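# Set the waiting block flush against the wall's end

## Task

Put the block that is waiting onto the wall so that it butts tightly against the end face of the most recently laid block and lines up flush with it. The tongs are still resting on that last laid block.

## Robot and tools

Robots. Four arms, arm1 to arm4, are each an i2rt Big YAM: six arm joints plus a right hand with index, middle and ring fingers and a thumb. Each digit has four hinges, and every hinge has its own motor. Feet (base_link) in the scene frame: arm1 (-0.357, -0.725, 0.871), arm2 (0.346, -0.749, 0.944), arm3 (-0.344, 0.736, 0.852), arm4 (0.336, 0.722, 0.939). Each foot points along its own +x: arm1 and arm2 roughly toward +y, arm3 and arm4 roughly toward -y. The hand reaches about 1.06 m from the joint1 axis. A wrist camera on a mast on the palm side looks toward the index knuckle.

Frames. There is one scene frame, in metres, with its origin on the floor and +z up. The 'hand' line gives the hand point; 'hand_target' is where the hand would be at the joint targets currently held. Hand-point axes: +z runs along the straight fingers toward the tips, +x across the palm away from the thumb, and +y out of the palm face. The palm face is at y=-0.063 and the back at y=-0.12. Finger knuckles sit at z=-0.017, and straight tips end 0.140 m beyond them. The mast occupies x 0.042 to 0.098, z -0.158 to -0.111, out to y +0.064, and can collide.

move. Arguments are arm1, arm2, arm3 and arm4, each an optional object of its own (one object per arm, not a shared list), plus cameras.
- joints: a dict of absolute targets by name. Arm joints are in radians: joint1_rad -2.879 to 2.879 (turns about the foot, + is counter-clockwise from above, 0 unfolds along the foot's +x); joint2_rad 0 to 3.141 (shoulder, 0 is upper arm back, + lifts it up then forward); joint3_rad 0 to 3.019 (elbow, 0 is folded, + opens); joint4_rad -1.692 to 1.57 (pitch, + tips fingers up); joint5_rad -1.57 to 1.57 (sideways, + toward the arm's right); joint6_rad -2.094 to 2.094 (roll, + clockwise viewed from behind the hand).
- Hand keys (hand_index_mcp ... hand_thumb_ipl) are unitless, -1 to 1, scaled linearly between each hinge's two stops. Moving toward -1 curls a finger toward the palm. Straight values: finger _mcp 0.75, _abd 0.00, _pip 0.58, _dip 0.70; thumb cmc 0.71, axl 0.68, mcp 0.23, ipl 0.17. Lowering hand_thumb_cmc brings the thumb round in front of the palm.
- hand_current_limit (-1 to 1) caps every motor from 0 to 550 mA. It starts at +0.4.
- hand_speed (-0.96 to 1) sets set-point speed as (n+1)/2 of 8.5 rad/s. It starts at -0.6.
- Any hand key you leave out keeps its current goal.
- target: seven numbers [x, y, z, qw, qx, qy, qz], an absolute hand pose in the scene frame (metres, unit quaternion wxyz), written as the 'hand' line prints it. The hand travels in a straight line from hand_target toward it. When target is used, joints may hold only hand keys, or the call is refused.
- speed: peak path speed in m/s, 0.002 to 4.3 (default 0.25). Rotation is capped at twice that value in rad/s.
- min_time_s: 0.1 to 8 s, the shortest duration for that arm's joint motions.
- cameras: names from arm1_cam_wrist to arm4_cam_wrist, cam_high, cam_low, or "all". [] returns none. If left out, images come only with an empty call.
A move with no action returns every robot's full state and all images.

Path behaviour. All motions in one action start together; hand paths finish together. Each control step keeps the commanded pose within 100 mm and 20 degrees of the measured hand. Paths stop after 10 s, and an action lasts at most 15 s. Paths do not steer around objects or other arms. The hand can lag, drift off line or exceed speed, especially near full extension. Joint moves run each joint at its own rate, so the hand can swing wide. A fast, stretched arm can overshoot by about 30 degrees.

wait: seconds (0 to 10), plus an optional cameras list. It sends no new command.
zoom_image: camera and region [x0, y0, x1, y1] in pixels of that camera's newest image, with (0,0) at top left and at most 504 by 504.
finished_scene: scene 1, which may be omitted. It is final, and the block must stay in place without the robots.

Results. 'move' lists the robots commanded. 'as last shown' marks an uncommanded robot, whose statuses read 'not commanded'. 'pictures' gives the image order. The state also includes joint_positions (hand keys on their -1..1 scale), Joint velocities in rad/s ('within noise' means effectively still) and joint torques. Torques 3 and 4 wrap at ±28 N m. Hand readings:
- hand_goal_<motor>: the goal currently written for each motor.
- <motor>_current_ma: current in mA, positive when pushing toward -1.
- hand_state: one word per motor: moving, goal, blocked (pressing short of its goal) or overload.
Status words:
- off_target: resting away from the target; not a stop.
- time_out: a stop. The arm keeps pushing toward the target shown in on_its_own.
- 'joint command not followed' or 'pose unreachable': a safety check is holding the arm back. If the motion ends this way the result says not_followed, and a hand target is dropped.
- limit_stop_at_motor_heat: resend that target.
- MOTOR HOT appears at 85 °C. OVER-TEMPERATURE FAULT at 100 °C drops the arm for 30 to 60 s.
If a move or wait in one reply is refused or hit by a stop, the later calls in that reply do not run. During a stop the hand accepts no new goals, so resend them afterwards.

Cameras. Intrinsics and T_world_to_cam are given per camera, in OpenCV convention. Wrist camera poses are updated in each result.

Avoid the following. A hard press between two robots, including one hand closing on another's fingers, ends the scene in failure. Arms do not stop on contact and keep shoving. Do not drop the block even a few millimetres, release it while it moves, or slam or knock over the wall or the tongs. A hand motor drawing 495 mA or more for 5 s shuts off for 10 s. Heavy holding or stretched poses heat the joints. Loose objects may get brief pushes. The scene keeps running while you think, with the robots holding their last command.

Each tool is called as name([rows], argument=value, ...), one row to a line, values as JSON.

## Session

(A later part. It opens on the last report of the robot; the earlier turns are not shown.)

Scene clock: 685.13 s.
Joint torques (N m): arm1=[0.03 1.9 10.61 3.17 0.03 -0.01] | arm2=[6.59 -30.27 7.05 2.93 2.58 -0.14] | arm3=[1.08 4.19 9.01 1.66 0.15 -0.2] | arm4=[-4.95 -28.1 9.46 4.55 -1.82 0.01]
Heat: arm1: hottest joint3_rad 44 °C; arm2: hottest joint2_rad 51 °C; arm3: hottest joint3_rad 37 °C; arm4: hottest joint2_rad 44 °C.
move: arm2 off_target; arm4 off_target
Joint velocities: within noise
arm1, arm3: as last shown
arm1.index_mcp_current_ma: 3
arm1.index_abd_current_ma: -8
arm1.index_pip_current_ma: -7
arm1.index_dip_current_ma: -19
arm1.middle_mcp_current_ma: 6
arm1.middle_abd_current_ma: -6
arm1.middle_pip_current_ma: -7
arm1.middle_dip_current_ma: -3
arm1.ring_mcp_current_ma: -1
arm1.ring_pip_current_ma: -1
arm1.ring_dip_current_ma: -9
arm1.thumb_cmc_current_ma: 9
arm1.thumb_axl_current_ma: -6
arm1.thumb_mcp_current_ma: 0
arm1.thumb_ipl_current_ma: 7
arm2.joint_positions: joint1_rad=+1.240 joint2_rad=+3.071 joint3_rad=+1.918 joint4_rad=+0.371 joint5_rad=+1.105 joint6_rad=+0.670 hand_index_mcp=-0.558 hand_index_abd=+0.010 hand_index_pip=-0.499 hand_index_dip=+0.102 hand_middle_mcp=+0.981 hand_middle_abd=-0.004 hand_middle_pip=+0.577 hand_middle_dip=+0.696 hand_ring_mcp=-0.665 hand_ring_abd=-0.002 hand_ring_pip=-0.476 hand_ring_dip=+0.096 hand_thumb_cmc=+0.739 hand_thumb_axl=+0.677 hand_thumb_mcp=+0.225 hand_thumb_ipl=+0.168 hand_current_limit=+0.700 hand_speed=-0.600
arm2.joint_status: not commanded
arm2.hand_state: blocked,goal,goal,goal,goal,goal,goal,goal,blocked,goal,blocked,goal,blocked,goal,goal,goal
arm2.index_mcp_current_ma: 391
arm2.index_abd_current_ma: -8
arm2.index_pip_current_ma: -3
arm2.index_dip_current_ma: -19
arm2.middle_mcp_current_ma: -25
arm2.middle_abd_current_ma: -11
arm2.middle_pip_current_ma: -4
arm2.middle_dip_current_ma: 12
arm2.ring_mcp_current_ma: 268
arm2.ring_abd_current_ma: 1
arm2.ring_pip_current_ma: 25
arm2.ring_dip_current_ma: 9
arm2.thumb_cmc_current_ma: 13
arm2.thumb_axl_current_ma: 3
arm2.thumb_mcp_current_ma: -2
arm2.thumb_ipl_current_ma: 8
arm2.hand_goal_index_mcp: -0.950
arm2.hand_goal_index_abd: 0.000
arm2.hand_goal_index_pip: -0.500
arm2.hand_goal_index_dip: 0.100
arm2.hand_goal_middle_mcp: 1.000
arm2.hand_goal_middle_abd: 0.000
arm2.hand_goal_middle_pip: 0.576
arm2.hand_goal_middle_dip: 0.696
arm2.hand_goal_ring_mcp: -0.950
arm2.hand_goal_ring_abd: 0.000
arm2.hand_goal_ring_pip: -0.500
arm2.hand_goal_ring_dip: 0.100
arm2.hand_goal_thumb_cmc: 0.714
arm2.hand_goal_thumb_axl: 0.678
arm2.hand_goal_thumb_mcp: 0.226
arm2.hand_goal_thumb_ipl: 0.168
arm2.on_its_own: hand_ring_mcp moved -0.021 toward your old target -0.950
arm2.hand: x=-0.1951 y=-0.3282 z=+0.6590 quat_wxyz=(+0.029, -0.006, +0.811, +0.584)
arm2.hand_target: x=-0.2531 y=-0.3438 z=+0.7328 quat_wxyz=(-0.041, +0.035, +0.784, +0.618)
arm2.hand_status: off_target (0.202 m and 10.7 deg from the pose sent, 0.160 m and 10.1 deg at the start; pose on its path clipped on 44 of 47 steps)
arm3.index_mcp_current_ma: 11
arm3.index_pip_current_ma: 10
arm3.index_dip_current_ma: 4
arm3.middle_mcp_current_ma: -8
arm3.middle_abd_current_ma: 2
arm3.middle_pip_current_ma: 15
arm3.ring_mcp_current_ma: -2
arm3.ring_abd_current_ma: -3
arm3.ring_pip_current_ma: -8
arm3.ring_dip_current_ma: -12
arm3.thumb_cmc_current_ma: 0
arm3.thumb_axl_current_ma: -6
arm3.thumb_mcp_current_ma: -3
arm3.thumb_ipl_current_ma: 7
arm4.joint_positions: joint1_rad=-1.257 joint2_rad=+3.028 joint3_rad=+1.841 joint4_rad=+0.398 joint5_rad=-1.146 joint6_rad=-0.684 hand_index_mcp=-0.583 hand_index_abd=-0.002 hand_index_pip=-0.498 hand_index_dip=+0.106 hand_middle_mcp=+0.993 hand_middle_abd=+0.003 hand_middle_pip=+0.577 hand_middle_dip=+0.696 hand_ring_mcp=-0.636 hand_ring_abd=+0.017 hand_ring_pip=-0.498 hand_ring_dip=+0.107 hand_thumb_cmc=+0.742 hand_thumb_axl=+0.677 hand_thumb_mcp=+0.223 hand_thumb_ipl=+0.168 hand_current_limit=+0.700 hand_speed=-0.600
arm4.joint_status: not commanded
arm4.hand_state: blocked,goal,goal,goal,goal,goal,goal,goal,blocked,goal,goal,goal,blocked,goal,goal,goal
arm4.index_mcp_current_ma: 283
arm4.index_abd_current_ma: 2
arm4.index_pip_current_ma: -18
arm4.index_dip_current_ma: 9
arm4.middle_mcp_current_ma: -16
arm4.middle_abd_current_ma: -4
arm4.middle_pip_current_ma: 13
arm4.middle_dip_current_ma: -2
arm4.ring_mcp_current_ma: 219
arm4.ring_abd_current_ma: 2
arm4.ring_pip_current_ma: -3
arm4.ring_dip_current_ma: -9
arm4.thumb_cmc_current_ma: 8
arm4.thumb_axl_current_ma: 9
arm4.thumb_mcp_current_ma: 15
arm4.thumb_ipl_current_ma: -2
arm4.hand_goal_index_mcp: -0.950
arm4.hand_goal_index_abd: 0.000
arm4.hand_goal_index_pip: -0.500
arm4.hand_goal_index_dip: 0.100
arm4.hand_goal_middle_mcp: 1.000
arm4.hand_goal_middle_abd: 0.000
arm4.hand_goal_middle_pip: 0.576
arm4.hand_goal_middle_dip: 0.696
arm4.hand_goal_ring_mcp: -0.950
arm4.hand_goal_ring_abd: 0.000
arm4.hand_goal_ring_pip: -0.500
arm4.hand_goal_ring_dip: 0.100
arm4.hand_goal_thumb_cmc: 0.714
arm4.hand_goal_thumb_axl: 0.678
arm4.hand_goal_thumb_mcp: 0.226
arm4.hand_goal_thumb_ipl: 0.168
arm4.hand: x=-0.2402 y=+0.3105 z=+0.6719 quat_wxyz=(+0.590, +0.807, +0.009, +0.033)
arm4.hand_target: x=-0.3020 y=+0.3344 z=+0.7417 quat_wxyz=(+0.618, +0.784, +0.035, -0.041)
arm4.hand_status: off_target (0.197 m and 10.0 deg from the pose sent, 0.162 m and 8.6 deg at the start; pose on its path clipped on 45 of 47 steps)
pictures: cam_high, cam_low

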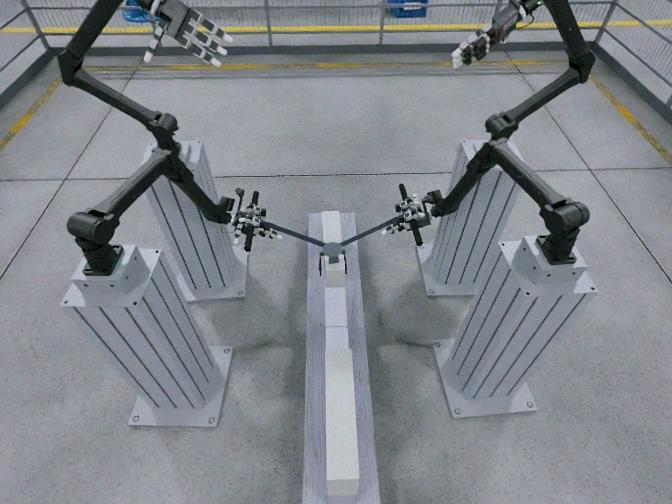

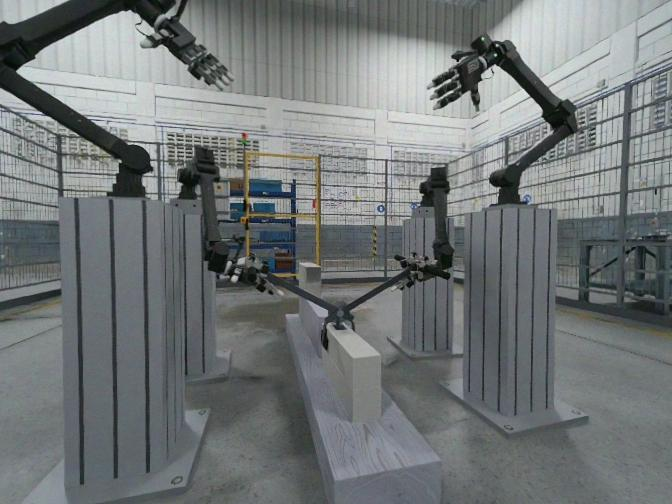

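move(arm2={"target": [-0.258, -0.344, 0.69, -0.041, 0.0326, 0.7815, 0.6217], "speed": 0.1}, arm4={"target": [-0.300, 0.332, 0.70, 0.6217, 0.7815, 0.0326, -0.041], "speed": 0.1}, cameras=["cam_low","cam_high"])

zoom_image(camera="cam_low", region=[200, 210, 480, 420])

zoom_image(camera="cam_high", region=[220, 160, 450, 320])

Scene clock: 697.00 s.
Joint torques (N m): arm1=[-0.09 1.9 10.62 3.21 0.03 0] | arm2=[6.48 -25 10.33 2.39 2.23 -0.12] | arm3=[1.03 4.07 8.96 1.62 0.15 -0.21] | arm4=[-3.14 -26.11 10.52 4.44 -1.66 0]
Heat: arm1: hottest joint3_rad 44 °C; arm2: hottest joint2_rad 49 °C; arm3: hottest joint3_rad 37 °C; arm4: hottest joint2_rad 44 °C.
move: arm2 off_target; arm4 off_target
Joint velocities: within noise
arm1, arm3: as last shown
arm1.index_mcp_current_ma: 7
arm1.index_abd_current_ma: -6
arm1.index_pip_current_ma: -2
arm1.index_dip_current_ma: -1
arm1.middle_mcp_current_ma: 16
arm1.middle_abd_current_ma: -9
arm1.middle_pip_current_ma: 5
arm1.middle_dip_current_ma: 1
arm1.ring_mcp_current_ma: 3
arm1.ring_abd_current_ma: -8
arm1.ring_pip_current_ma: 1
arm1.ring_dip_current_ma: -15
arm1.thumb_cmc_current_ma: 3
arm1.thumb_axl_current_ma: 1
arm1.thumb_mcp_current_ma: -5
arm1.thumb_ipl_current_ma: 4
arm2.joint_positions: joint1_rad=+1.245 joint2_rad=+3.114 joint3_rad=+2.013 joint4_rad=+0.371 joint5_rad=+1.114 joint6_rad=+0.666 hand_index_mcp=-0.615 hand_index_abd=-0.024 hand_index_pip=-0.454 hand_index_dip=+0.102 hand_middle_mcp=+0.990 hand_middle_abd=-0.004 hand_middle_pip=+0.578 hand_middle_dip=+0.696 hand_ring_mcp=-0.651 hand_ring_abd=-0.016 hand_ring_pip=-0.482 hand_ring_dip=+0.096 hand_thumb_cmc=+0.741 hand_thumb_axl=+0.677 hand_thumb_mcp=+0.225 hand_thumb_ipl=+0.168 hand_current_limit=+0.700 hand_speed=-0.600
arm2.joint_status: not commanded
arm2.hand_state: blocked,blocked,blocked,goal,goal,goal,goal,goal,blocked,goal,goal,goal,blocked,goal,goal,goal
arm2.index_mcp_current_ma: 317
arm2.index_abd_current_ma: -1
arm2.index_pip_current_ma: 32
arm2.index_dip_current_ma: -7
arm2.middle_mcp_current_ma: -3
arm2.middle_abd_current_ma: -17
arm2.middle_pip_current_ma: -3
arm2.middle_dip_current_ma: 2
arm2.ring_mcp_current_ma: 292
arm2.ring_abd_current_ma: -4
arm2.ring_pip_current_ma: 18
arm2.ring_dip_current_ma: 12
arm2.thumb_cmc_current_ma: 10
arm2.thumb_axl_current_ma: 8
arm2.thumb_mcp_current_ma: -7
arm2.thumb_ipl_current_ma: 2
arm2.hand_goal_index_mcp: -0.950
arm2.hand_goal_index_abd: 0.000
arm2.hand_goal_index_pip: -0.500
arm2.hand_goal_index_dip: 0.100
arm2.hand_goal_middle_mcp: 1.000
arm2.hand_goal_middle_abd: 0.000
arm2.hand_goal_middle_pip: 0.576
arm2.hand_goal_middle_dip: 0.696
arm2.hand_goal_ring_mcp: -0.950
arm2.hand_goal_ring_abd: 0.000
arm2.hand_goal_ring_pip: -0.500
arm2.hand_goal_ring_dip: 0.100
arm2.hand_goal_thumb_cmc: 0.714
arm2.hand_goal_thumb_axl: 0.678
arm2.hand_goal_thumb_mcp: 0.226
arm2.hand_goal_thumb_ipl: 0.168
arm2.on_its_own: hand_index_mcp moved -0.057 toward your old target -0.950
arm2.hand: x=-0.2121 y=-0.3255 z=+0.6571 quat_wxyz=(+0.012, +0.007, +0.804, +0.594)
arm2.hand_target: x=-0.2548 y=-0.3458 z=+0.6900 quat_wxyz=(-0.042, +0.033, +0.784, +0.618)
arm2.hand_status: off_target (0.059 m and 7.9 deg from the pose sent, 0.072 m and 10.7 deg at the start)
arm3.index_abd_current_ma: -3
arm3.index_pip_current_ma: 7
arm3.index_dip_current_ma: 5
arm3.middle_mcp_current_ma: -11
arm3.middle_abd_current_ma: 6
arm3.middle_pip_current_ma: 8
arm3.middle_dip_current_ma: -11
arm3.ring_abd_current_ma: 0
arm3.ring_pip_current_ma: -5
arm3.ring_dip_current_ma: -6
arm3.thumb_cmc_current_ma: 3
arm3.thumb_axl_current_ma: -8
arm3.thumb_mcp_current_ma: 1
arm3.thumb_ipl_current_ma: 9
arm4.joint_positions: joint1_rad=-1.274 joint2_rad=+3.109 joint3_rad=+1.919 joint4_rad=+0.422 joint5_rad=-1.146 joint6_rad=-0.673 hand_index_mcp=-0.648 hand_index_abd=+0.000 hand_index_pip=-0.500 hand_index_dip=+0.106 hand_middle_mcp=+0.975 hand_middle_abd=+0.003 hand_middle_pip=+0.578 hand_middle_dip=+0.696 hand_ring_mcp=-0.721 hand_ring_abd=+0.000 hand_ring_pip=-0.475 hand_ring_dip=+0.106 hand_thumb_cmc=+0.746 hand_thumb_axl=+0.677 hand_thumb_mcp=+0.223 hand_thumb_ipl=+0.168 hand_current_limit=+0.700 hand_speed=-0.600
arm4.joint_status: not commanded
arm4.hand_state: blocked,goal,goal,goal,blocked,goal,goal,goal,blocked,goal,blocked,goal,blocked,goal,goal,goal
arm4.index_mcp_current_ma: 196
arm4.index_abd_current_ma: 5
arm4.index_pip_current_ma: -3
arm4.index_dip_current_ma: -6
arm4.middle_mcp_current_ma: -8
arm4.middle_abd_current_ma: 3
arm4.middle_pip_current_ma: 5
arm4.middle_dip_current_ma: -1
arm4.ring_mcp_current_ma: 138
arm4.ring_abd_current_ma: -16
arm4.ring_pip_current_ma: -1
arm4.ring_dip_current_ma: -8
arm4.thumb_cmc_current_ma: 14
arm4.thumb_axl_current_ma: 4
arm4.thumb_mcp_current_ma: 11
arm4.thumb_ipl_current_ma: -8
arm4.hand_goal_index_mcp: -0.950
arm4.hand_goal_index_abd: 0.000
arm4.hand_goal_index_pip: -0.500
arm4.hand_goal_index_dip: 0.100
arm4.hand_goal_middle_mcp: 1.000
arm4.hand_goal_middle_abd: 0.000
arm4.hand_goal_middle_pip: 0.576
arm4.hand_goal_middle_dip: 0.696
arm4.hand_goal_ring_mcp: -0.950
arm4.hand_goal_ring_abd: 0.000
arm4.hand_goal_ring_pip: -0.500
arm4.hand_goal_ring_dip: 0.100
arm4.hand_goal_thumb_cmc: 0.714
arm4.hand_goal_thumb_axl: 0.678
arm4.hand_goal_thumb_mcp: 0.226
arm4.hand_goal_thumb_ipl: 0.168
arm4.on_its_own: hand_index_mcp moved -0.065 toward your old target -0.950; hand_ring_mcp moved -0.085 toward your old target -0.950
arm4.hand: x=-0.2450 y=+0.3223 z=+0.6433 quat_wxyz=(+0.593, +0.804, +0.003, +0.023)
arm4.hand_target: x=-0.2957 y=+0.3341 z=+0.6999 quat_wxyz=(+0.619, +0.784, +0.034, -0.040)
arm4.hand_status: off_target (0.080 m and 9.1 deg from the pose sent, 0.069 m and 10.0 deg at the start)
pictures: cam_high, cam_low

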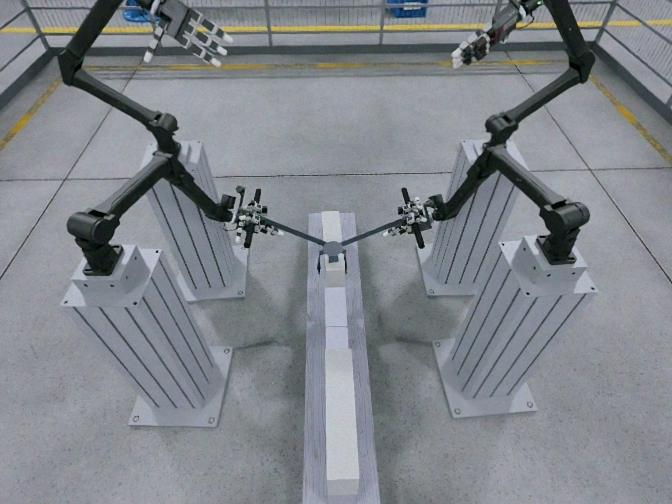

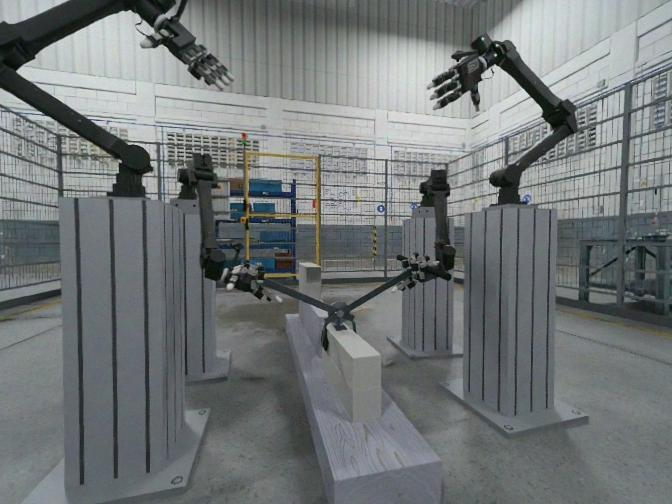

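Scaled by 1.800 from the camera's image (finer frame: 960x720).

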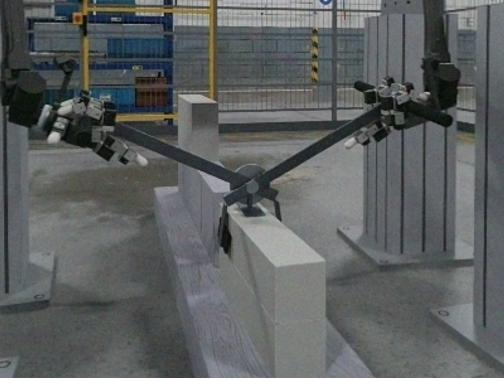

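Scaled by 2.191 from the camera's image (finer frame: 960x720).

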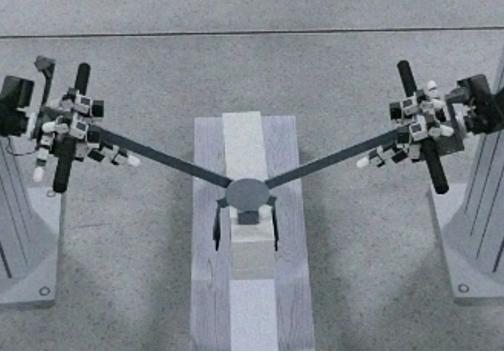

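move(arm2={"target": [-0.185, -0.335, 0.65, -0.02, 0.015, 0.7934, 0.6088], "speed": 0.1}, arm4={"target": [-0.23, 0.33, 0.64, 0.6088, 0.7934, 0.015, -0.02], "speed": 0.1}, cameras=["cam_low","cam_high"])

zoom_image(camera="cam_low", region=[200, 210, 480, 420])

zoom_image(camera="cam_high", region=[220, 160, 450, 320])

Scene clock: 711.90 s.
Joint torques (N m): arm1=[-0.03 1.85 10.61 3.21 0.01 -0.01] | arm2=[3.08 -22.95 4.81 2.96 2.03 -0.53] | arm3=[1.03 4.01 8.96 1.65 0.16 -0.21] | arm4=[-0.97 -20.25 6.01 4.41 -1.01 0.22]
Heat: arm1: hottest joint3_rad 44 °C; arm2: hottest joint2_rad 47 °C; arm3: hottest joint3_rad 37 °C; arm4: hottest joint2_rad 43 °C.
move: arm2 off_target; arm4 off_target
Joint velocities: within noise
arm1, arm3: as last shown
arm1.index_mcp_current_ma: 5
arm1.index_abd_current_ma: -13
arm1.index_pip_current_ma: -4
arm1.index_dip_current_ma: -13
arm1.middle_mcp_current_ma: 13
arm1.middle_abd_current_ma: -14
arm1.middle_pip_current_ma: -7
arm1.middle_dip_current_ma: -4
arm1.ring_mcp_current_ma: -7
arm1.ring_abd_current_ma: 4
arm1.ring_pip_current_ma: 7
arm1.ring_dip_current_ma: -5
arm1.thumb_cmc_current_ma: 4
arm1.thumb_axl_current_ma: 0
arm1.thumb_mcp_current_ma: -6
arm2.joint_positions: joint1_rad=+1.232 joint2_rad=+3.114 joint3_rad=+1.906 joint4_rad=+0.535 joint5_rad=+1.068 joint6_rad=+0.644 hand_index_mcp=-0.614 hand_index_abd=-0.005 hand_index_pip=-0.497 hand_index_dip=+0.102 hand_middle_mcp=+0.982 hand_middle_abd=-0.004 hand_middle_pip=+0.578 hand_middle_dip=+0.696 hand_ring_mcp=-0.684 hand_ring_abd=-0.017 hand_ring_pip=-0.465 hand_ring_dip=+0.097 hand_thumb_cmc=+0.741 hand_thumb_axl=+0.677 hand_thumb_mcp=+0.225 hand_thumb_ipl=+0.168 hand_current_limit=+0.700 hand_speed=-0.600
arm2.joint_status: not commanded
arm2.hand_state: blocked,goal,goal,goal,goal,goal,goal,goal,blocked,goal,blocked,goal,blocked,goal,goal,goal
arm2.index_mcp_current_ma: 326
arm2.index_abd_current_ma: -4
arm2.index_pip_current_ma: -13
arm2.index_dip_current_ma: -2
arm2.middle_mcp_current_ma: -13
arm2.middle_abd_current_ma: -1
arm2.middle_pip_current_ma: 3
arm2.middle_dip_current_ma: 2
arm2.ring_mcp_current_ma: 234
arm2.ring_abd_current_ma: -6
arm2.ring_pip_current_ma: 32
arm2.ring_dip_current_ma: 11
arm2.thumb_cmc_current_ma: 12
arm2.thumb_axl_current_ma: 2
arm2.thumb_mcp_current_ma: 4
arm2.thumb_ipl_current_ma: 0
arm2.hand_goal_index_mcp: -0.950
arm2.hand_goal_index_abd: 0.000
arm2.hand_goal_index_pip: -0.500
arm2.hand_goal_index_dip: 0.100
arm2.hand_goal_middle_mcp: 1.000
arm2.hand_goal_middle_abd: 0.000
arm2.hand_goal_middle_pip: 0.576
arm2.hand_goal_middle_dip: 0.696
arm2.hand_goal_ring_mcp: -0.950
arm2.hand_goal_ring_abd: 0.000
arm2.hand_goal_ring_pip: -0.500
arm2.hand_goal_ring_dip: 0.100
arm2.hand_goal_thumb_cmc: 0.714
arm2.hand_goal_thumb_axl: 0.678
arm2.hand_goal_thumb_mcp: 0.226
arm2.hand_goal_thumb_ipl: 0.168
arm2.on_its_own: hand_ring_mcp moved -0.033 toward your old target -0.950
arm2.hand: x=-0.1808 y=-0.3299 z=+0.6415 quat_wxyz=(-0.014, +0.008, +0.807, +0.591)
arm2.hand_target: x=-0.1848 y=-0.3351 z=+0.6497 quat_wxyz=(-0.019, +0.016, +0.794, +0.607)
arm2.hand_status: off_target (0.011 m and 2.7 deg from the pose sent, 0.030 m and 4.3 deg at the start)
arm3.index_mcp_current_ma: 13
arm3.index_abd_current_ma: -2
arm3.index_pip_current_ma: 5
arm3.index_dip_current_ma: 3
arm3.middle_mcp_current_ma: -9
arm3.middle_pip_current_ma: 6
arm3.middle_dip_current_ma: -10
arm3.ring_mcp_current_ma: 0
arm3.ring_abd_current_ma: -3
arm3.ring_pip_current_ma: -3
arm3.ring_dip_current_ma: -9
arm3.thumb_cmc_current_ma: 1
arm3.thumb_axl_current_ma: -5
arm4.joint_positions: joint1_rad=-1.258 joint2_rad=+3.112 joint3_rad=+1.856 joint4_rad=+0.561 joint5_rad=-1.113 joint6_rad=-0.659 hand_index_mcp=-0.647 hand_index_abd=-0.013 hand_index_pip=-0.495 hand_index_dip=+0.106 hand_middle_mcp=+0.963 hand_middle_abd=+0.003 hand_middle_pip=+0.578 hand_middle_dip=+0.696 hand_ring_mcp=-0.723 hand_ring_abd=-0.012 hand_ring_pip=-0.474 hand_ring_dip=+0.107 hand_thumb_cmc=+0.746 hand_thumb_axl=+0.677 hand_thumb_mcp=+0.223 hand_thumb_ipl=+0.168 hand_current_limit=+0.700 hand_speed=-0.600
arm4.joint_status: not commanded
arm4.hand_state: blocked,goal,goal,goal,blocked,goal,goal,goal,blocked,goal,blocked,goal,blocked,goal,goal,goal
arm4.index_mcp_current_ma: 198
arm4.index_abd_current_ma: 7
arm4.index_pip_current_ma: 8
arm4.index_dip_current_ma: 23
arm4.middle_mcp_current_ma: -6
arm4.middle_abd_current_ma: 8
arm4.middle_pip_current_ma: 6
arm4.middle_dip_current_ma: -6
arm4.ring_mcp_current_ma: 121
arm4.ring_abd_current_ma: -12
arm4.ring_pip_current_ma: 10
arm4.ring_dip_current_ma: -21
arm4.thumb_cmc_current_ma: 12
arm4.thumb_axl_current_ma: 1
arm4.thumb_mcp_current_ma: 2
arm4.thumb_ipl_current_ma: 12
arm4.hand_goal_index_mcp: -0.950
arm4.hand_goal_index_abd: 0.000
arm4.hand_goal_index_pip: -0.500
arm4.hand_goal_index_dip: 0.100
arm4.hand_goal_middle_mcp: 1.000
arm4.hand_goal_middle_abd: 0.000
arm4.hand_goal_middle_pip: 0.576
arm4.hand_goal_middle_dip: 0.696
arm4.hand_goal_ring_mcp: -0.950
arm4.hand_goal_ring_abd: 0.000
arm4.hand_goal_ring_pip: -0.500
arm4.hand_goal_ring_dip: 0.100
arm4.hand_goal_thumb_cmc: 0.714
arm4.hand_goal_thumb_axl: 0.678
arm4.hand_goal_thumb_mcp: 0.226
arm4.hand_goal_thumb_ipl: 0.168
arm4.hand: x=-0.2233 y=+0.3213 z=+0.6395 quat_wxyz=(+0.595, +0.803, +0.017, -0.006)
arm4.hand_target: x=-0.2295 y=+0.3300 z=+0.6402 quat_wxyz=(+0.605, +0.796, +0.016, -0.019)
arm4.hand_status: off_target (0.011 m and 2.5 deg from the pose sent, 0.017 m and 5.6 deg at the start; a joint's target at an end of its range on 18 of 44 steps)
pictures: cam_high, cam_low

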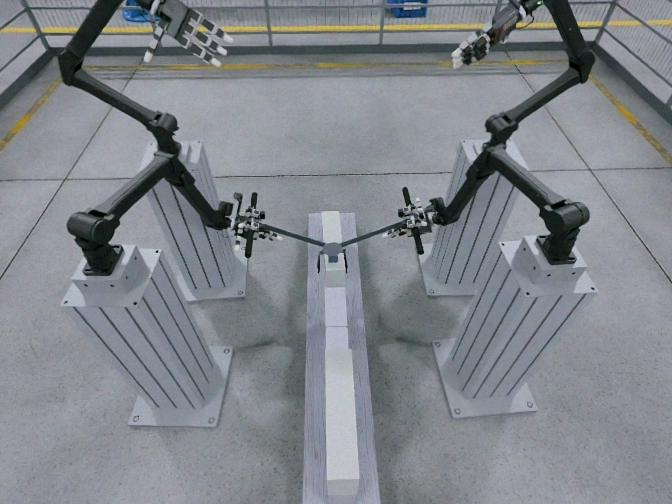

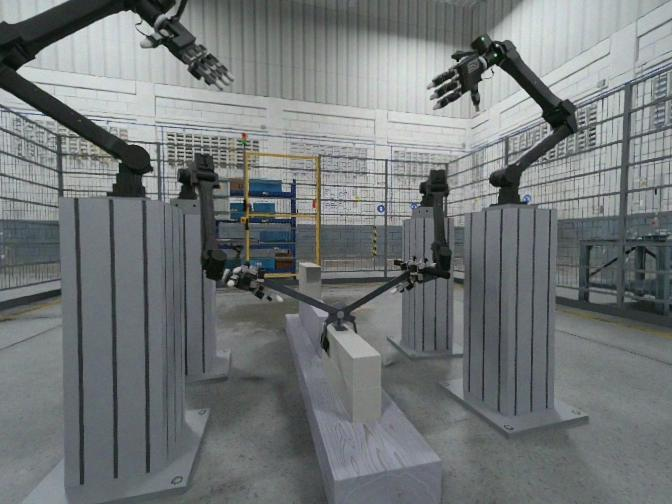

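Scaled by 1.800 from the camera's image (finer frame: 960x720).

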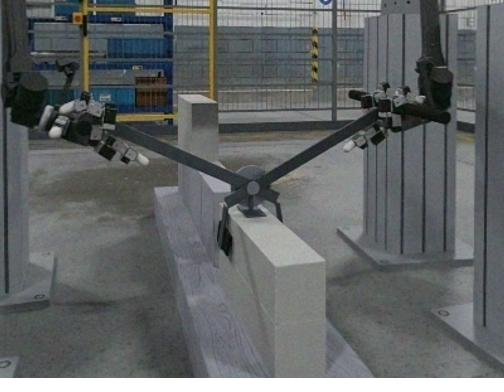

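Scaled by 2.191 from the camera's image (finer frame: 960x720).

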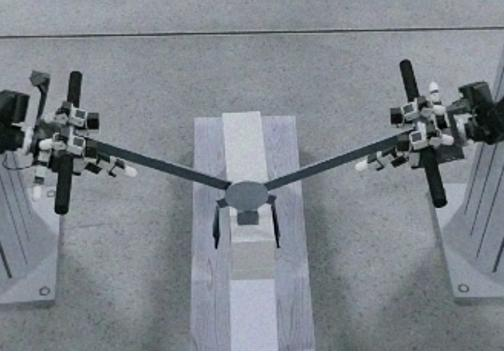

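zoom_image(camera="cam_high", region=[40, 100, 340, 325])

move(cameras=["arm1_cam_wrist","arm2_cam_wrist","arm3_cam_wrist"])

Scaled by 1.680 from the camera's image (finer frame: 960x720).

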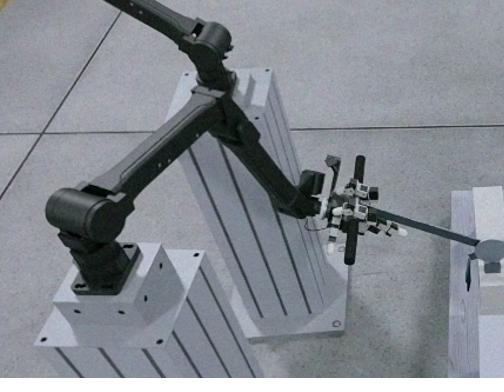

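Scene clock: 750.40 s.
Joint torques (N m): arm1=[0.03 1.85 10.63 3.19 0.03 -0.01] | arm2=[3.43 -22.71 4.77 2.89 2 -0.5] | arm3=[1.08 4.07 8.99 1.62 0.15 -0.19] | arm4=[-1.26 -20.07 6.05 4.44 -0.99 0.19]
Heat: arm1: hottest joint3_rad 45 °C; arm2: hottest joint2_rad 44 °C; arm3: hottest joint3_rad 37 °C; arm4: hottest joint2_rad 42 °C.
Joint velocities: within noise
arm1.joint_positions: joint1_rad=-0.140 joint2_rad=+0.642 joint3_rad=+1.354 joint4_rad=-1.269 joint5_rad=+0.066 joint6_rad=+1.174 hand_index_mcp=+0.755 hand_index_abd=+0.000 hand_index_pip=+0.577 hand_index_dip=+0.696 hand_middle_mcp=+0.755 hand_middle_abd=+0.000 hand_middle_pip=+0.577 hand_middle_dip=+0.696 hand_ring_mcp=+0.755 hand_ring_abd=+0.000 hand_ring_pip=+0.577 hand_ring_dip=+0.696 hand_thumb_cmc=+0.715 hand_thumb_axl=+0.677 hand_thumb_mcp=+0.226 hand_thumb_ipl=+0.168 hand_current_limit=+0.400 hand_speed=-0.600
arm1.joint_status: not commanded
arm1.hand_state: goal,goal,goal,goal,goal,goal,goal,goal,goal,goal,goal,goal,goal,goal,goal,goal
arm1.index_mcp_current_ma: 5
arm1.index_abd_current_ma: -14
arm1.index_pip_current_ma: -7
arm1.index_dip_current_ma: -2
arm1.middle_mcp_current_ma: 10
arm1.middle_abd_current_ma: -6
arm1.middle_pip_current_ma: -3
arm1.middle_dip_current_ma: 0
arm1.ring_mcp_current_ma: -3
arm1.ring_abd_current_ma: 4
arm1.ring_pip_current_ma: 0
arm1.ring_dip_current_ma: -2
arm1.thumb_cmc_current_ma: 4
arm1.thumb_axl_current_ma: 1
arm1.thumb_mcp_current_ma: -3
arm1.thumb_ipl_current_ma: 14
arm1.hand_goal_index_mcp: 0.754
arm1.hand_goal_index_abd: 0.000
arm1.hand_goal_index_pip: 0.576
arm1.hand_goal_index_dip: 0.696
arm1.hand_goal_middle_mcp: 0.754
arm1.hand_goal_middle_abd: 0.000
arm1.hand_goal_middle_pip: 0.576
arm1.hand_goal_middle_dip: 0.696
arm1.hand_goal_ring_mcp: 0.754
arm1.hand_goal_ring_abd: 0.000
arm1.hand_goal_ring_pip: 0.576
arm1.hand_goal_ring_dip: 0.696
arm1.hand_goal_thumb_cmc: 0.714
arm1.hand_goal_thumb_axl: 0.678
arm1.hand_goal_thumb_mcp: 0.226
arm1.hand_goal_thumb_ipl: 0.168
arm1.hand: x=-0.2360 y=-0.4807 z=+1.4166 quat_wxyz=(-0.234, +0.523, +0.696, +0.431) (m; scene frame)
arm1.hand_target: x=-0.2361 y=-0.4829 z=+1.4269 quat_wxyz=(-0.240, +0.520, +0.691, +0.440) (m; scene frame)
arm1.hand_status: not commanded
arm2.joint_positions: joint1_rad=+1.232 joint2_rad=+3.114 joint3_rad=+1.906 joint4_rad=+0.535 joint5_rad=+1.068 joint6_rad=+0.644 hand_index_mcp=-0.614 hand_index_abd=-0.005 hand_index_pip=-0.497 hand_index_dip=+0.102 hand_middle_mcp=+0.982 hand_middle_abd=-0.004 hand_middle_pip=+0.578 hand_middle_dip=+0.696 hand_ring_mcp=-0.684 hand_ring_abd=-0.017 hand_ring_pip=-0.465 hand_ring_dip=+0.097 hand_thumb_cmc=+0.741 hand_thumb_axl=+0.677 hand_thumb_mcp=+0.225 hand_thumb_ipl=+0.168 hand_current_limit=+0.700 hand_speed=-0.600
arm2.joint_status: not commanded
arm2.hand_state: blocked,goal,goal,goal,goal,goal,goal,goal,blocked,goal,blocked,goal,blocked,goal,goal,goal
arm2.index_mcp_current_ma: 338
arm2.index_abd_current_ma: -9
arm2.index_pip_current_ma: 5
arm2.index_dip_current_ma: -5
arm2.middle_mcp_current_ma: 6
arm2.middle_abd_current_ma: -15
arm2.middle_pip_current_ma: 5
arm2.middle_dip_current_ma: 4
arm2.ring_mcp_current_ma: 239
arm2.ring_abd_current_ma: 12
arm2.ring_pip_current_ma: 20
arm2.ring_dip_current_ma: 5
arm2.thumb_cmc_current_ma: 17
arm2.thumb_axl_current_ma: -4
arm2.thumb_mcp_current_ma: 2
arm2.thumb_ipl_current_ma: 0
arm2.hand_goal_index_mcp: -0.950
arm2.hand_goal_index_abd: 0.000
arm2.hand_goal_index_pip: -0.500
arm2.hand_goal_index_dip: 0.100
arm2.hand_goal_middle_mcp: 1.000
arm2.hand_goal_middle_abd: 0.000
arm2.hand_goal_middle_pip: 0.576
arm2.hand_goal_middle_dip: 0.696
arm2.hand_goal_ring_mcp: -0.950
arm2.hand_goal_ring_abd: 0.000
arm2.hand_goal_ring_pip: -0.500
arm2.hand_goal_ring_dip: 0.100
arm2.hand_goal_thumb_cmc: 0.714
arm2.hand_goal_thumb_axl: 0.678
arm2.hand_goal_thumb_mcp: 0.226
arm2.hand_goal_thumb_ipl: 0.168
arm2.hand: x=-0.1808 y=-0.3299 z=+0.6415 quat_wxyz=(-0.014, +0.008, +0.807, +0.591) (m; scene frame)
arm2.hand_target: x=-0.1848 y=-0.3351 z=+0.6497 quat_wxyz=(-0.019, +0.016, +0.794, +0.607) (m; scene frame)
arm2.hand_status: off_target (0.011 m and 2.7 deg from the pose sent, 0.030 m and 4.3 deg at the start)
arm3.joint_positions: joint1_rad=+0.296 joint2_rad=+0.560 joint3_rad=+1.336 joint4_rad=-1.386 joint5_rad=+0.016 joint6_rad=+1.066 hand_index_mcp=+0.755 hand_index_abd=+0.000 hand_index_pip=+0.577 hand_index_dip=+0.696 hand_middle_mcp=+0.755 hand_middle_abd=+0.000 hand_middle_pip=+0.577 hand_middle_dip=+0.696 hand_ring_mcp=+0.755 hand_ring_abd=+0.000 hand_ring_pip=+0.577 hand_ring_dip=+0.696 hand_thumb_cmc=+0.715 hand_thumb_axl=+0.677 hand_thumb_mcp=+0.226 hand_thumb_ipl=+0.168 hand_current_limit=+0.400 hand_speed=-0.600
arm3.joint_status: not commanded
arm3.hand_state: goal,goal,goal,goal,goal,goal,goal,goal,goal,goal,goal,goal,goal,goal,goal,goal
arm3.index_mcp_current_ma: 11
arm3.index_abd_current_ma: -1
arm3.index_pip_current_ma: 13
arm3.index_dip_current_ma: -1
arm3.middle_mcp_current_ma: -3
arm3.middle_abd_current_ma: 7
arm3.middle_pip_current_ma: 6
arm3.middle_dip_current_ma: -11
arm3.ring_mcp_current_ma: -1
arm3.ring_abd_current_ma: -5
arm3.ring_pip_current_ma: -4
arm3.ring_dip_current_ma: -10
arm3.thumb_cmc_current_ma: 2
arm3.thumb_axl_current_ma: -2
arm3.thumb_mcp_current_ma: 2
arm3.thumb_ipl_current_ma: 4
arm3.hand_goal_index_mcp: 0.754
arm3.hand_goal_index_abd: 0.000
arm3.hand_goal_index_pip: 0.576
arm3.hand_goal_index_dip: 0.696
arm3.hand_goal_middle_mcp: 0.754
arm3.hand_goal_middle_abd: 0.000
arm3.hand_goal_middle_pip: 0.576
arm3.hand_goal_middle_dip: 0.696
arm3.hand_goal_ring_mcp: 0.754
arm3.hand_goal_ring_abd: 0.000
arm3.hand_goal_ring_pip: 0.576
arm3.hand_goal_ring_dip: 0.696
arm3.hand_goal_thumb_cmc: 0.714
arm3.hand_goal_thumb_axl: 0.678
arm3.hand_goal_thumb_mcp: 0.226
arm3.hand_goal_thumb_ipl: 0.168
arm3.hand: x=-0.3631 y=+0.4983 z=+1.3857 quat_wxyz=(+0.366, +0.820, -0.336, +0.285) (m; scene frame)
arm3.hand_target: x=-0.3636 y=+0.5002 z=+1.3981 quat_wxyz=(+0.376, +0.813, -0.334, +0.293) (m; scene frame)
arm3.hand_status: not commanded
arm4.joint_positions: joint1_rad=-1.258 joint2_rad=+3.112 joint3_rad=+1.856 joint4_rad=+0.561 joint5_rad=-1.113 joint6_rad=-0.659 hand_index_mcp=-0.647 hand_index_abd=-0.013 hand_index_pip=-0.495 hand_index_dip=+0.106 hand_middle_mcp=+0.963 hand_middle_abd=+0.003 hand_middle_pip=+0.578 hand_middle_dip=+0.696 hand_ring_mcp=-0.723 hand_ring_abd=-0.012 hand_ring_pip=-0.474 hand_ring_dip=+0.107 hand_thumb_cmc=+0.746 hand_thumb_axl=+0.677 hand_thumb_mcp=+0.223 hand_thumb_ipl=+0.168 hand_current_limit=+0.700 hand_speed=-0.600
arm4.joint_status: not commanded
arm4.hand_state: blocked,goal,goal,goal,blocked,goal,goal,goal,blocked,goal,blocked,goal,blocked,goal,goal,goal
arm4.index_mcp_current_ma: 205
arm4.index_abd_current_ma: -16
arm4.index_pip_current_ma: -6
arm4.index_dip_current_ma: -1
arm4.middle_mcp_current_ma: -11
arm4.middle_abd_current_ma: 2
arm4.middle_pip_current_ma: 11
arm4.middle_dip_current_ma: -17
arm4.ring_mcp_current_ma: 122
arm4.ring_abd_current_ma: -7
arm4.ring_pip_current_ma: 11
arm4.ring_dip_current_ma: -11
arm4.thumb_cmc_current_ma: 8
arm4.thumb_axl_current_ma: 14
arm4.thumb_mcp_current_ma: 8
arm4.thumb_ipl_current_ma: -15
arm4.hand_goal_index_mcp: -0.950
arm4.hand_goal_index_abd: 0.000
arm4.hand_goal_index_pip: -0.500
arm4.hand_goal_index_dip: 0.100
arm4.hand_goal_middle_mcp: 1.000
arm4.hand_goal_middle_abd: 0.000
arm4.hand_goal_middle_pip: 0.576
arm4.hand_goal_middle_dip: 0.696
arm4.hand_goal_ring_mcp: -0.950
arm4.hand_goal_ring_abd: 0.000
arm4.hand_goal_ring_pip: -0.500
arm4.hand_goal_ring_dip: 0.100
arm4.hand_goal_thumb_cmc: 0.714
arm4.hand_goal_thumb_axl: 0.678
arm4.hand_goal_thumb_mcp: 0.226
arm4.hand_goal_thumb_ipl: 0.168
arm4.hand: x=-0.2233 y=+0.3213 z=+0.6395 quat_wxyz=(+0.595, +0.803, +0.017, -0.006) (m; scene frame)
arm4.hand_target: x=-0.2295 y=+0.3300 z=+0.6402 quat_wxyz=(+0.605, +0.796, +0.016, -0.019) (m; scene frame)
arm4.hand_status: off_target (0.011 m and 2.5 deg from the pose sent, 0.017 m and 5.6 deg at the start; a joint's target at an end of its range on 18 of 44 steps)
pictures: arm1_cam_wrist, arm2_cam_wrist, arm3_cam_wrist
camera_calibration:
arm2_cam_wrist: T_world_to_cam=[[0.77856, 0.17649, 0.60224, -0.15844], [0.42021, -0.85936, -0.29141, -0.06557], [0.46611, 0.47995, -0.74323, 0.8477]] pos_world=[-0.24421, -0.43524, 0.70635]

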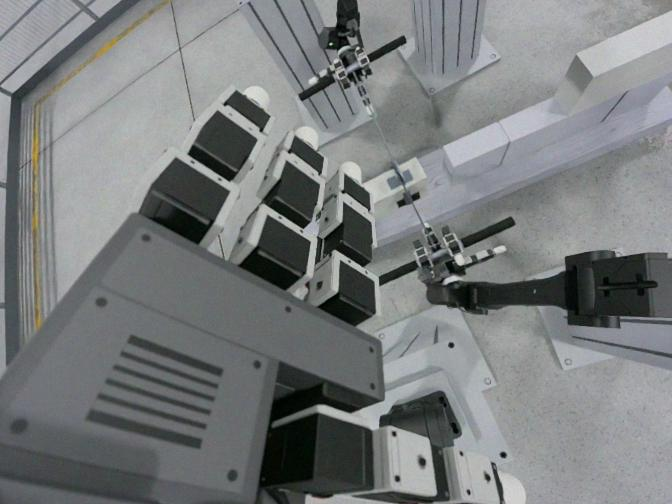

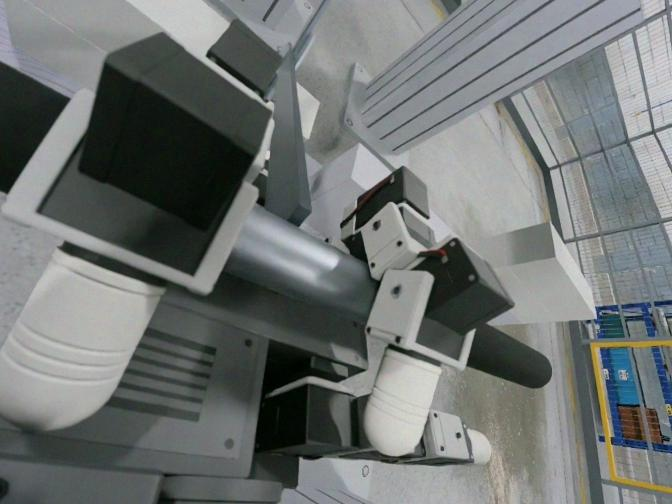

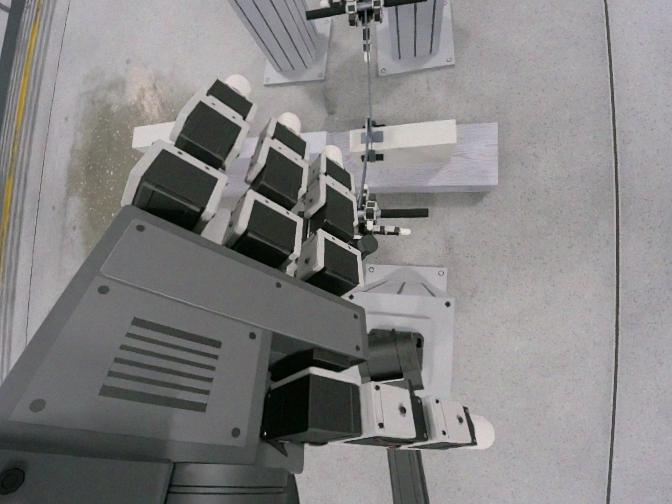

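move(arm2={"joints": {"hand_index_pip": 0.3, "hand_index_dip": 0.6, "hand_ring_pip": 0.3, "hand_ring_dip": 0.6, "hand_index_mcp": -0.4, "hand_ring_mcp": -0.4}}, arm4={"joints": {"hand_index_pip": 0.3, "hand_index_dip": 0.6, "hand_ring_pip": 0.3, "hand_ring_dip": 0.6, "hand_index_mcp": -0.4, "hand_ring_mcp": -0.4}})

move(arm2={"joints": {"hand_index_pip": 0.576, "hand_index_dip": 0.696, "hand_ring_pip": 0.576, "hand_ring_dip": 0.696, "hand_index_mcp": 0.9, "hand_ring_mcp": 0.9}}, arm4={"joints": {"hand_index_pip": 0.576, "hand_index_dip": 0.696, "hand_ring_pip": 0.576, "hand_ring_dip": 0.696, "hand_index_mcp": 0.9, "hand_ring_mcp": 0.9}}, cameras=["cam_low","cam_high","arm2_cam_wrist"])

Scene clock: 804.70 s.
Joint torques (N m): arm1=[0.03 1.79 10.62 3.18 0.03 -0.01] | arm2=[2.55 -22.95 5.04 2.63 1.58 -0.3] | arm3=[0.91 4.19 8.96 1.59 0.15 -0.2] | arm4=[-0.91 -19.9 6.12 3.93 -1.17 0.09]
Heat: arm1: hottest joint3_rad 45 °C; arm2: hottest joint2_rad 43 °C; arm3: hottest joint3_rad 37 °C; arm4: hottest joint2_rad 42 °C.
move: arm2 off_target; arm4 off_target
Joint velocities: within noise
arm1, arm3: as last shown
arm1.index_mcp_current_ma: 4
arm1.index_abd_current_ma: -8
arm1.index_pip_current_ma: -4
arm1.index_dip_current_ma: -10
arm1.middle_mcp_current_ma: 19
arm1.middle_pip_current_ma: -10
arm1.middle_dip_current_ma: -3
arm1.ring_mcp_current_ma: -5
arm1.ring_abd_current_ma: 7
arm1.ring_pip_current_ma: 2
arm1.ring_dip_current_ma: -9
arm1.thumb_axl_current_ma: -1
arm1.thumb_mcp_current_ma: 4
arm1.thumb_ipl_current_ma: 0
arm2.joint_positions: joint1_rad=+1.240 joint2_rad=+3.115 joint3_rad=+1.900 joint4_rad=+0.542 joint5_rad=+1.079 joint6_rad=+0.624 hand_index_mcp=-0.362 hand_index_abd=-0.011 hand_index_pip=+0.300 hand_index_dip=+0.597 hand_middle_mcp=+1.000 hand_middle_abd=-0.004 hand_middle_pip=+0.578 hand_middle_dip=+0.696 hand_ring_mcp=-0.376 hand_ring_abd=-0.017 hand_ring_pip=+0.301 hand_ring_dip=+0.593 hand_thumb_cmc=+0.742 hand_thumb_axl=+0.677 hand_thumb_mcp=+0.225 hand_thumb_ipl=+0.168 hand_current_limit=+0.700 hand_speed=-0.600
arm2.joint_status: hand_index_mcp off_target (ended at -0.362, target -0.400); hand_ring_mcp off_target (ended at -0.376, target -0.400); the others done
arm2.hand_state: blocked,goal,goal,goal,goal,goal,goal,goal,blocked,goal,goal,goal,blocked,goal,goal,goal
arm2.index_mcp_current_ma: 32
arm2.index_abd_current_ma: 0
arm2.index_pip_current_ma: 5
arm2.index_dip_current_ma: -6
arm2.middle_mcp_current_ma: 1
arm2.middle_abd_current_ma: -17
arm2.middle_pip_current_ma: 0
arm2.middle_dip_current_ma: 19
arm2.ring_mcp_current_ma: 15
arm2.ring_abd_current_ma: 5
arm2.ring_pip_current_ma: 10
arm2.ring_dip_current_ma: 2
arm2.thumb_cmc_current_ma: 13
arm2.thumb_axl_current_ma: 5
arm2.thumb_mcp_current_ma: 4
arm2.thumb_ipl_current_ma: -5
arm2.hand_goal_index_mcp: -0.400
arm2.hand_goal_index_abd: 0.000
arm2.hand_goal_index_pip: 0.300
arm2.hand_goal_index_dip: 0.600
arm2.hand_goal_middle_mcp: 1.000
arm2.hand_goal_middle_abd: 0.000
arm2.hand_goal_middle_pip: 0.576
arm2.hand_goal_middle_dip: 0.696
arm2.hand_goal_ring_mcp: -0.400
arm2.hand_goal_ring_abd: 0.000
arm2.hand_goal_ring_pip: 0.300
arm2.hand_goal_ring_dip: 0.600
arm2.hand_goal_thumb_cmc: 0.714
arm2.hand_goal_thumb_axl: 0.678
arm2.hand_goal_thumb_mcp: 0.226
arm2.hand_goal_thumb_ipl: 0.168
arm2.hand: x=-0.1825 y=-0.3353 z=+0.6425 quat_wxyz=(-0.007, +0.000, +0.804, +0.594)
arm2.hand_target: x=-0.1845 y=-0.3351 z=+0.6495 quat_wxyz=(-0.019, +0.016, +0.794, +0.607)
arm2.hand_status: not commanded
arm3.index_mcp_current_ma: 8
arm3.index_pip_current_ma: 10
arm3.index_dip_current_ma: 1
arm3.middle_mcp_current_ma: -9
arm3.middle_abd_current_ma: 5
arm3.middle_pip_current_ma: 7
arm3.middle_dip_current_ma: -14
arm3.ring_mcp_current_ma: -3
arm3.ring_pip_current_ma: -5
arm3.thumb_axl_current_ma: -5
arm3.thumb_mcp_current_ma: -2
arm3.thumb_ipl_current_ma: 8
arm4.joint_positions: joint1_rad=-1.266 joint2_rad=+3.112 joint3_rad=+1.856 joint4_rad=+0.575 joint5_rad=-1.110 joint6_rad=-0.648 hand_index_mcp=-0.357 hand_index_abd=-0.008 hand_index_pip=+0.302 hand_index_dip=+0.595 hand_middle_mcp=+1.000 hand_middle_abd=+0.003 hand_middle_pip=+0.578 hand_middle_dip=+0.696 hand_ring_mcp=-0.381 hand_ring_abd=-0.012 hand_ring_pip=+0.301 hand_ring_dip=+0.600 hand_thumb_cmc=+0.746 hand_thumb_axl=+0.677 hand_thumb_mcp=+0.223 hand_thumb_ipl=+0.168 hand_current_limit=+0.700 hand_speed=-0.600
arm4.joint_status: hand_index_mcp off_target (ended at -0.357, target -0.400); the others done
arm4.hand_state: blocked,goal,goal,goal,goal,goal,goal,goal,goal,goal,goal,goal,blocked,goal,goal,goal
arm4.index_mcp_current_ma: 14
arm4.index_abd_current_ma: -15
arm4.index_pip_current_ma: 4
arm4.index_dip_current_ma: 6
arm4.middle_mcp_current_ma: -5
arm4.middle_abd_current_ma: 1
arm4.middle_pip_current_ma: 14
arm4.middle_dip_current_ma: -10
arm4.ring_mcp_current_ma: -3
arm4.ring_abd_current_ma: 2
arm4.ring_pip_current_ma: 6
arm4.ring_dip_current_ma: -11
arm4.thumb_cmc_current_ma: 7
arm4.thumb_axl_current_ma: 2
arm4.thumb_mcp_current_ma: 9
arm4.thumb_ipl_current_ma: 2
arm4.hand_goal_index_mcp: -0.400
arm4.hand_goal_index_abd: 0.000
arm4.hand_goal_index_pip: 0.300
arm4.hand_goal_index_dip: 0.600
arm4.hand_goal_middle_mcp: 1.000
arm4.hand_goal_middle_abd: 0.000
arm4.hand_goal_middle_pip: 0.576
arm4.hand_goal_middle_dip: 0.696
arm4.hand_goal_ring_mcp: -0.400
arm4.hand_goal_ring_abd: 0.000
arm4.hand_goal_ring_pip: 0.300
arm4.hand_goal_ring_dip: 0.600
arm4.hand_goal_thumb_cmc: 0.714
arm4.hand_goal_thumb_axl: 0.678
arm4.hand_goal_thumb_mcp: 0.226
arm4.hand_goal_thumb_ipl: 0.168
arm4.hand: x=-0.2278 y=+0.3255 z=+0.6410 quat_wxyz=(+0.597, +0.802, +0.013, -0.011)
arm4.hand_target: x=-0.2296 y=+0.3301 z=+0.6402 quat_wxyz=(+0.605, +0.796, +0.016, -0.019)
arm4.hand_status: not commanded
pictures: none

Scene clock: 806.13 s.
Joint torques (N m): arm1=[0.03 1.79 10.63 3.17 0.02 -0.01] | arm2=[2.43 -22.89 5.07 2.61 1.61 -0.29] | arm3=[0.97 4.25 8.99 1.62 0.15 -0.21] | arm4=[0.21 -20.48 6.17 3.9 -1.19 0.09]
Heat: arm1: hottest joint3_rad 45 °C; arm2: hottest joint2_rad 43 °C; arm3: hottest joint3_rad 37 °C; arm4: hottest joint2_rad 42 °C.
move: arm2 off_target; arm4 off_target
Joint velocities: within noise
arm1, arm3: as last shown
arm1.index_mcp_current_ma: -1
arm1.index_abd_current_ma: -7
arm1.index_pip_current_ma: 0
arm1.middle_mcp_current_ma: 14
arm1.middle_abd_current_ma: -13
arm1.middle_pip_current_ma: 0
arm1.middle_dip_current_ma: -4
arm1.ring_mcp_current_ma: -10
arm1.ring_abd_current_ma: -3
arm1.ring_pip_current_ma: 6
arm1.ring_dip_current_ma: -10
arm1.thumb_cmc_current_ma: 2
arm1.thumb_axl_current_ma: 1
arm1.thumb_mcp_current_ma: 11
arm1.thumb_ipl_current_ma: 2
arm2.joint_positions: joint1_rad=+1.241 joint2_rad=+3.115 joint3_rad=+1.900 joint4_rad=+0.542 joint5_rad=+1.079 joint6_rad=+0.623 hand_index_mcp=+0.935 hand_index_abd=-0.011 hand_index_pip=+0.582 hand_index_dip=+0.692 hand_middle_mcp=+1.000 hand_middle_abd=-0.004 hand_middle_pip=+0.578 hand_middle_dip=+0.696 hand_ring_mcp=+0.930 hand_ring_abd=-0.017 hand_ring_pip=+0.581 hand_ring_dip=+0.694 hand_thumb_cmc=+0.742 hand_thumb_axl=+0.677 hand_thumb_mcp=+0.225 hand_thumb_ipl=+0.168 hand_current_limit=+0.700 hand_speed=-0.600
arm2.joint_status: hand_index_mcp off_target (ended at +0.935, target +0.900); hand_ring_mcp off_target (ended at +0.930, target +0.900); the others done
arm2.hand_state: blocked,goal,goal,goal,goal,goal,goal,goal,blocked,goal,goal,goal,blocked,goal,goal,goal
arm2.index_mcp_current_ma: 15
arm2.index_abd_current_ma: -4
arm2.index_pip_current_ma: 5
arm2.index_dip_current_ma: -12
arm2.middle_mcp_current_ma: 1
arm2.middle_abd_current_ma: -11
arm2.middle_pip_current_ma: 7
arm2.middle_dip_current_ma: 13
arm2.ring_mcp_current_ma: 6
arm2.ring_abd_current_ma: 4
arm2.ring_pip_current_ma: 10
arm2.ring_dip_current_ma: 20
arm2.thumb_cmc_current_ma: 1
arm2.thumb_axl_current_ma: 1
arm2.thumb_mcp_current_ma: 6
arm2.thumb_ipl_current_ma: -5
arm2.hand_goal_index_mcp: 0.900
arm2.hand_goal_index_abd: 0.000
arm2.hand_goal_index_pip: 0.576
arm2.hand_goal_index_dip: 0.696
arm2.hand_goal_middle_mcp: 1.000
arm2.hand_goal_middle_abd: 0.000
arm2.hand_goal_middle_pip: 0.576
arm2.hand_goal_middle_dip: 0.696
arm2.hand_goal_ring_mcp: 0.900
arm2.hand_goal_ring_abd: 0.000
arm2.hand_goal_ring_pip: 0.576
arm2.hand_goal_ring_dip: 0.696
arm2.hand_goal_thumb_cmc: 0.714
arm2.hand_goal_thumb_axl: 0.678
arm2.hand_goal_thumb_mcp: 0.226
arm2.hand_goal_thumb_ipl: 0.168
arm2.hand: x=-0.1829 y=-0.3357 z=+0.6425 quat_wxyz=(-0.007, -0.001, +0.804, +0.594)
arm2.hand_target: x=-0.1846 y=-0.3352 z=+0.6495 quat_wxyz=(-0.019, +0.016, +0.794, +0.607)
arm2.hand_status: not commanded
arm3.index_mcp_current_ma: 9
arm3.index_abd_current_ma: -6
arm3.index_pip_current_ma: 7
arm3.index_dip_current_ma: 0
arm3.middle_mcp_current_ma: -4
arm3.middle_abd_current_ma: 10
arm3.middle_pip_current_ma: 0
arm3.middle_dip_current_ma: -10
arm3.ring_mcp_current_ma: -6
arm3.ring_abd_current_ma: -6
arm3.ring_pip_current_ma: -2
arm3.ring_dip_current_ma: -9
arm3.thumb_cmc_current_ma: 1
arm3.thumb_axl_current_ma: -4
arm3.thumb_mcp_current_ma: 3
arm4.joint_positions: joint1_rad=-1.272 joint2_rad=+3.112 joint3_rad=+1.856 joint4_rad=+0.576 joint5_rad=-1.110 joint6_rad=-0.648 hand_index_mcp=+0.933 hand_index_abd=-0.008 hand_index_pip=+0.583 hand_index_dip=+0.696 hand_middle_mcp=+1.000 hand_middle_abd=+0.003 hand_middle_pip=+0.578 hand_middle_dip=+0.696 hand_ring_mcp=+0.934 hand_ring_abd=-0.012 hand_ring_pip=+0.582 hand_ring_dip=+0.694 hand_thumb_cmc=+0.746 hand_thumb_axl=+0.677 hand_thumb_mcp=+0.223 hand_thumb_ipl=+0.168 hand_current_limit=+0.700 hand_speed=-0.600
arm4.joint_status: hand_index_mcp off_target (ended at +0.933, target +0.900); hand_ring_mcp off_target (ended at +0.934, target +0.900); the others done
arm4.hand_state: blocked,goal,goal,goal,goal,goal,goal,goal,blocked,goal,goal,goal,blocked,goal,goal,goal
arm4.index_mcp_current_ma: 1
arm4.index_abd_current_ma: -11
arm4.index_pip_current_ma: 1
arm4.index_dip_current_ma: 1
arm4.middle_mcp_current_ma: -9
arm4.middle_abd_current_ma: 4
arm4.middle_pip_current_ma: 5
arm4.middle_dip_current_ma: 1
arm4.ring_mcp_current_ma: -3
arm4.ring_abd_current_ma: -1
arm4.ring_pip_current_ma: 13
arm4.ring_dip_current_ma: -13
arm4.thumb_cmc_current_ma: 12
arm4.thumb_axl_current_ma: 7
arm4.thumb_mcp_current_ma: 5
arm4.thumb_ipl_current_ma: 8
arm4.hand_goal_index_mcp: 0.900
arm4.hand_goal_index_abd: 0.000
arm4.hand_goal_index_pip: 0.576
arm4.hand_goal_index_dip: 0.696
arm4.hand_goal_middle_mcp: 1.000
arm4.hand_goal_middle_abd: 0.000
arm4.hand_goal_middle_pip: 0.576
arm4.hand_goal_middle_dip: 0.696
arm4.hand_goal_ring_mcp: 0.900
arm4.hand_goal_ring_abd: 0.000
arm4.hand_goal_ring_pip: 0.576
arm4.hand_goal_ring_dip: 0.696
arm4.hand_goal_thumb_cmc: 0.714
arm4.hand_goal_thumb_axl: 0.678
arm4.hand_goal_thumb_mcp: 0.226
arm4.hand_goal_thumb_ipl: 0.168
arm4.hand: x=-0.2303 y=+0.3289 z=+0.6412 quat_wxyz=(+0.597, +0.802, +0.011, -0.013)
arm4.hand_target: x=-0.2296 y=+0.3301 z=+0.6402 quat_wxyz=(+0.605, +0.796, +0.016, -0.019)
arm4.hand_status: not commanded
pictures: arm2_cam_wrist, cam_high, cam_low
arm2_cam_wrist: T_world_to_cam=[[0.76438, 0.17692, 0.62002, -0.17036], [0.43196, -0.85443, -0.28872, -0.06732], [0.47868, 0.48852, -0.72953, 0.84866]] pos_world=[-0.24694, -0.44196, 0.70531]

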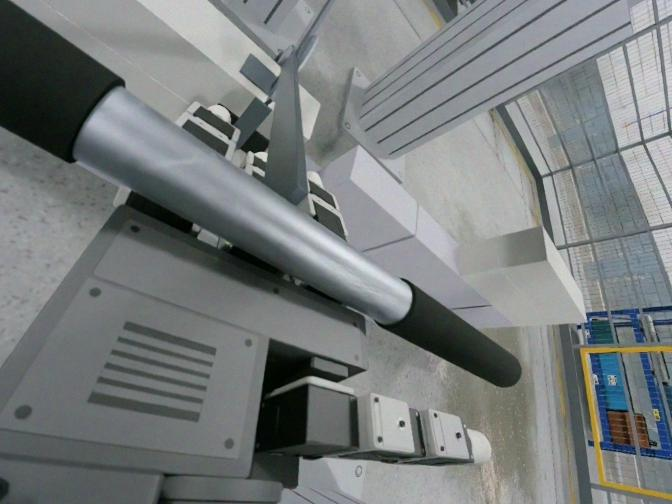

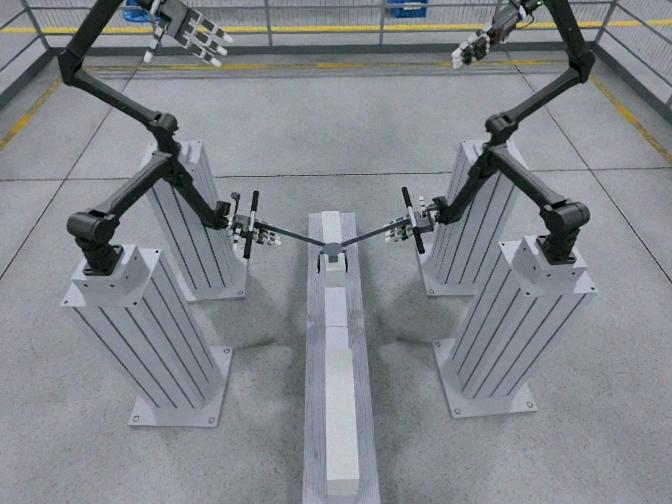

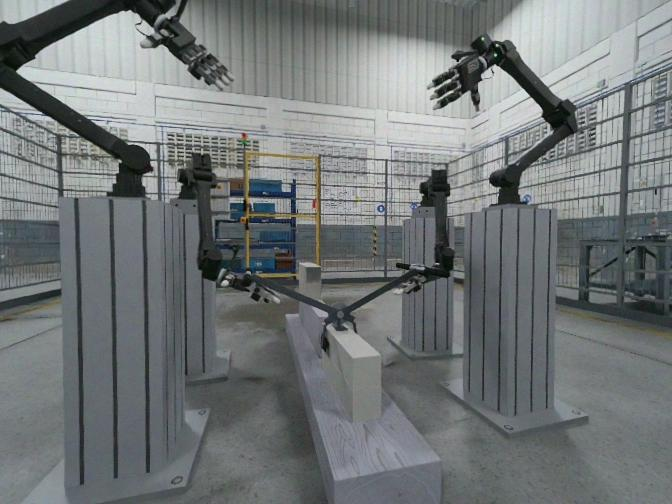

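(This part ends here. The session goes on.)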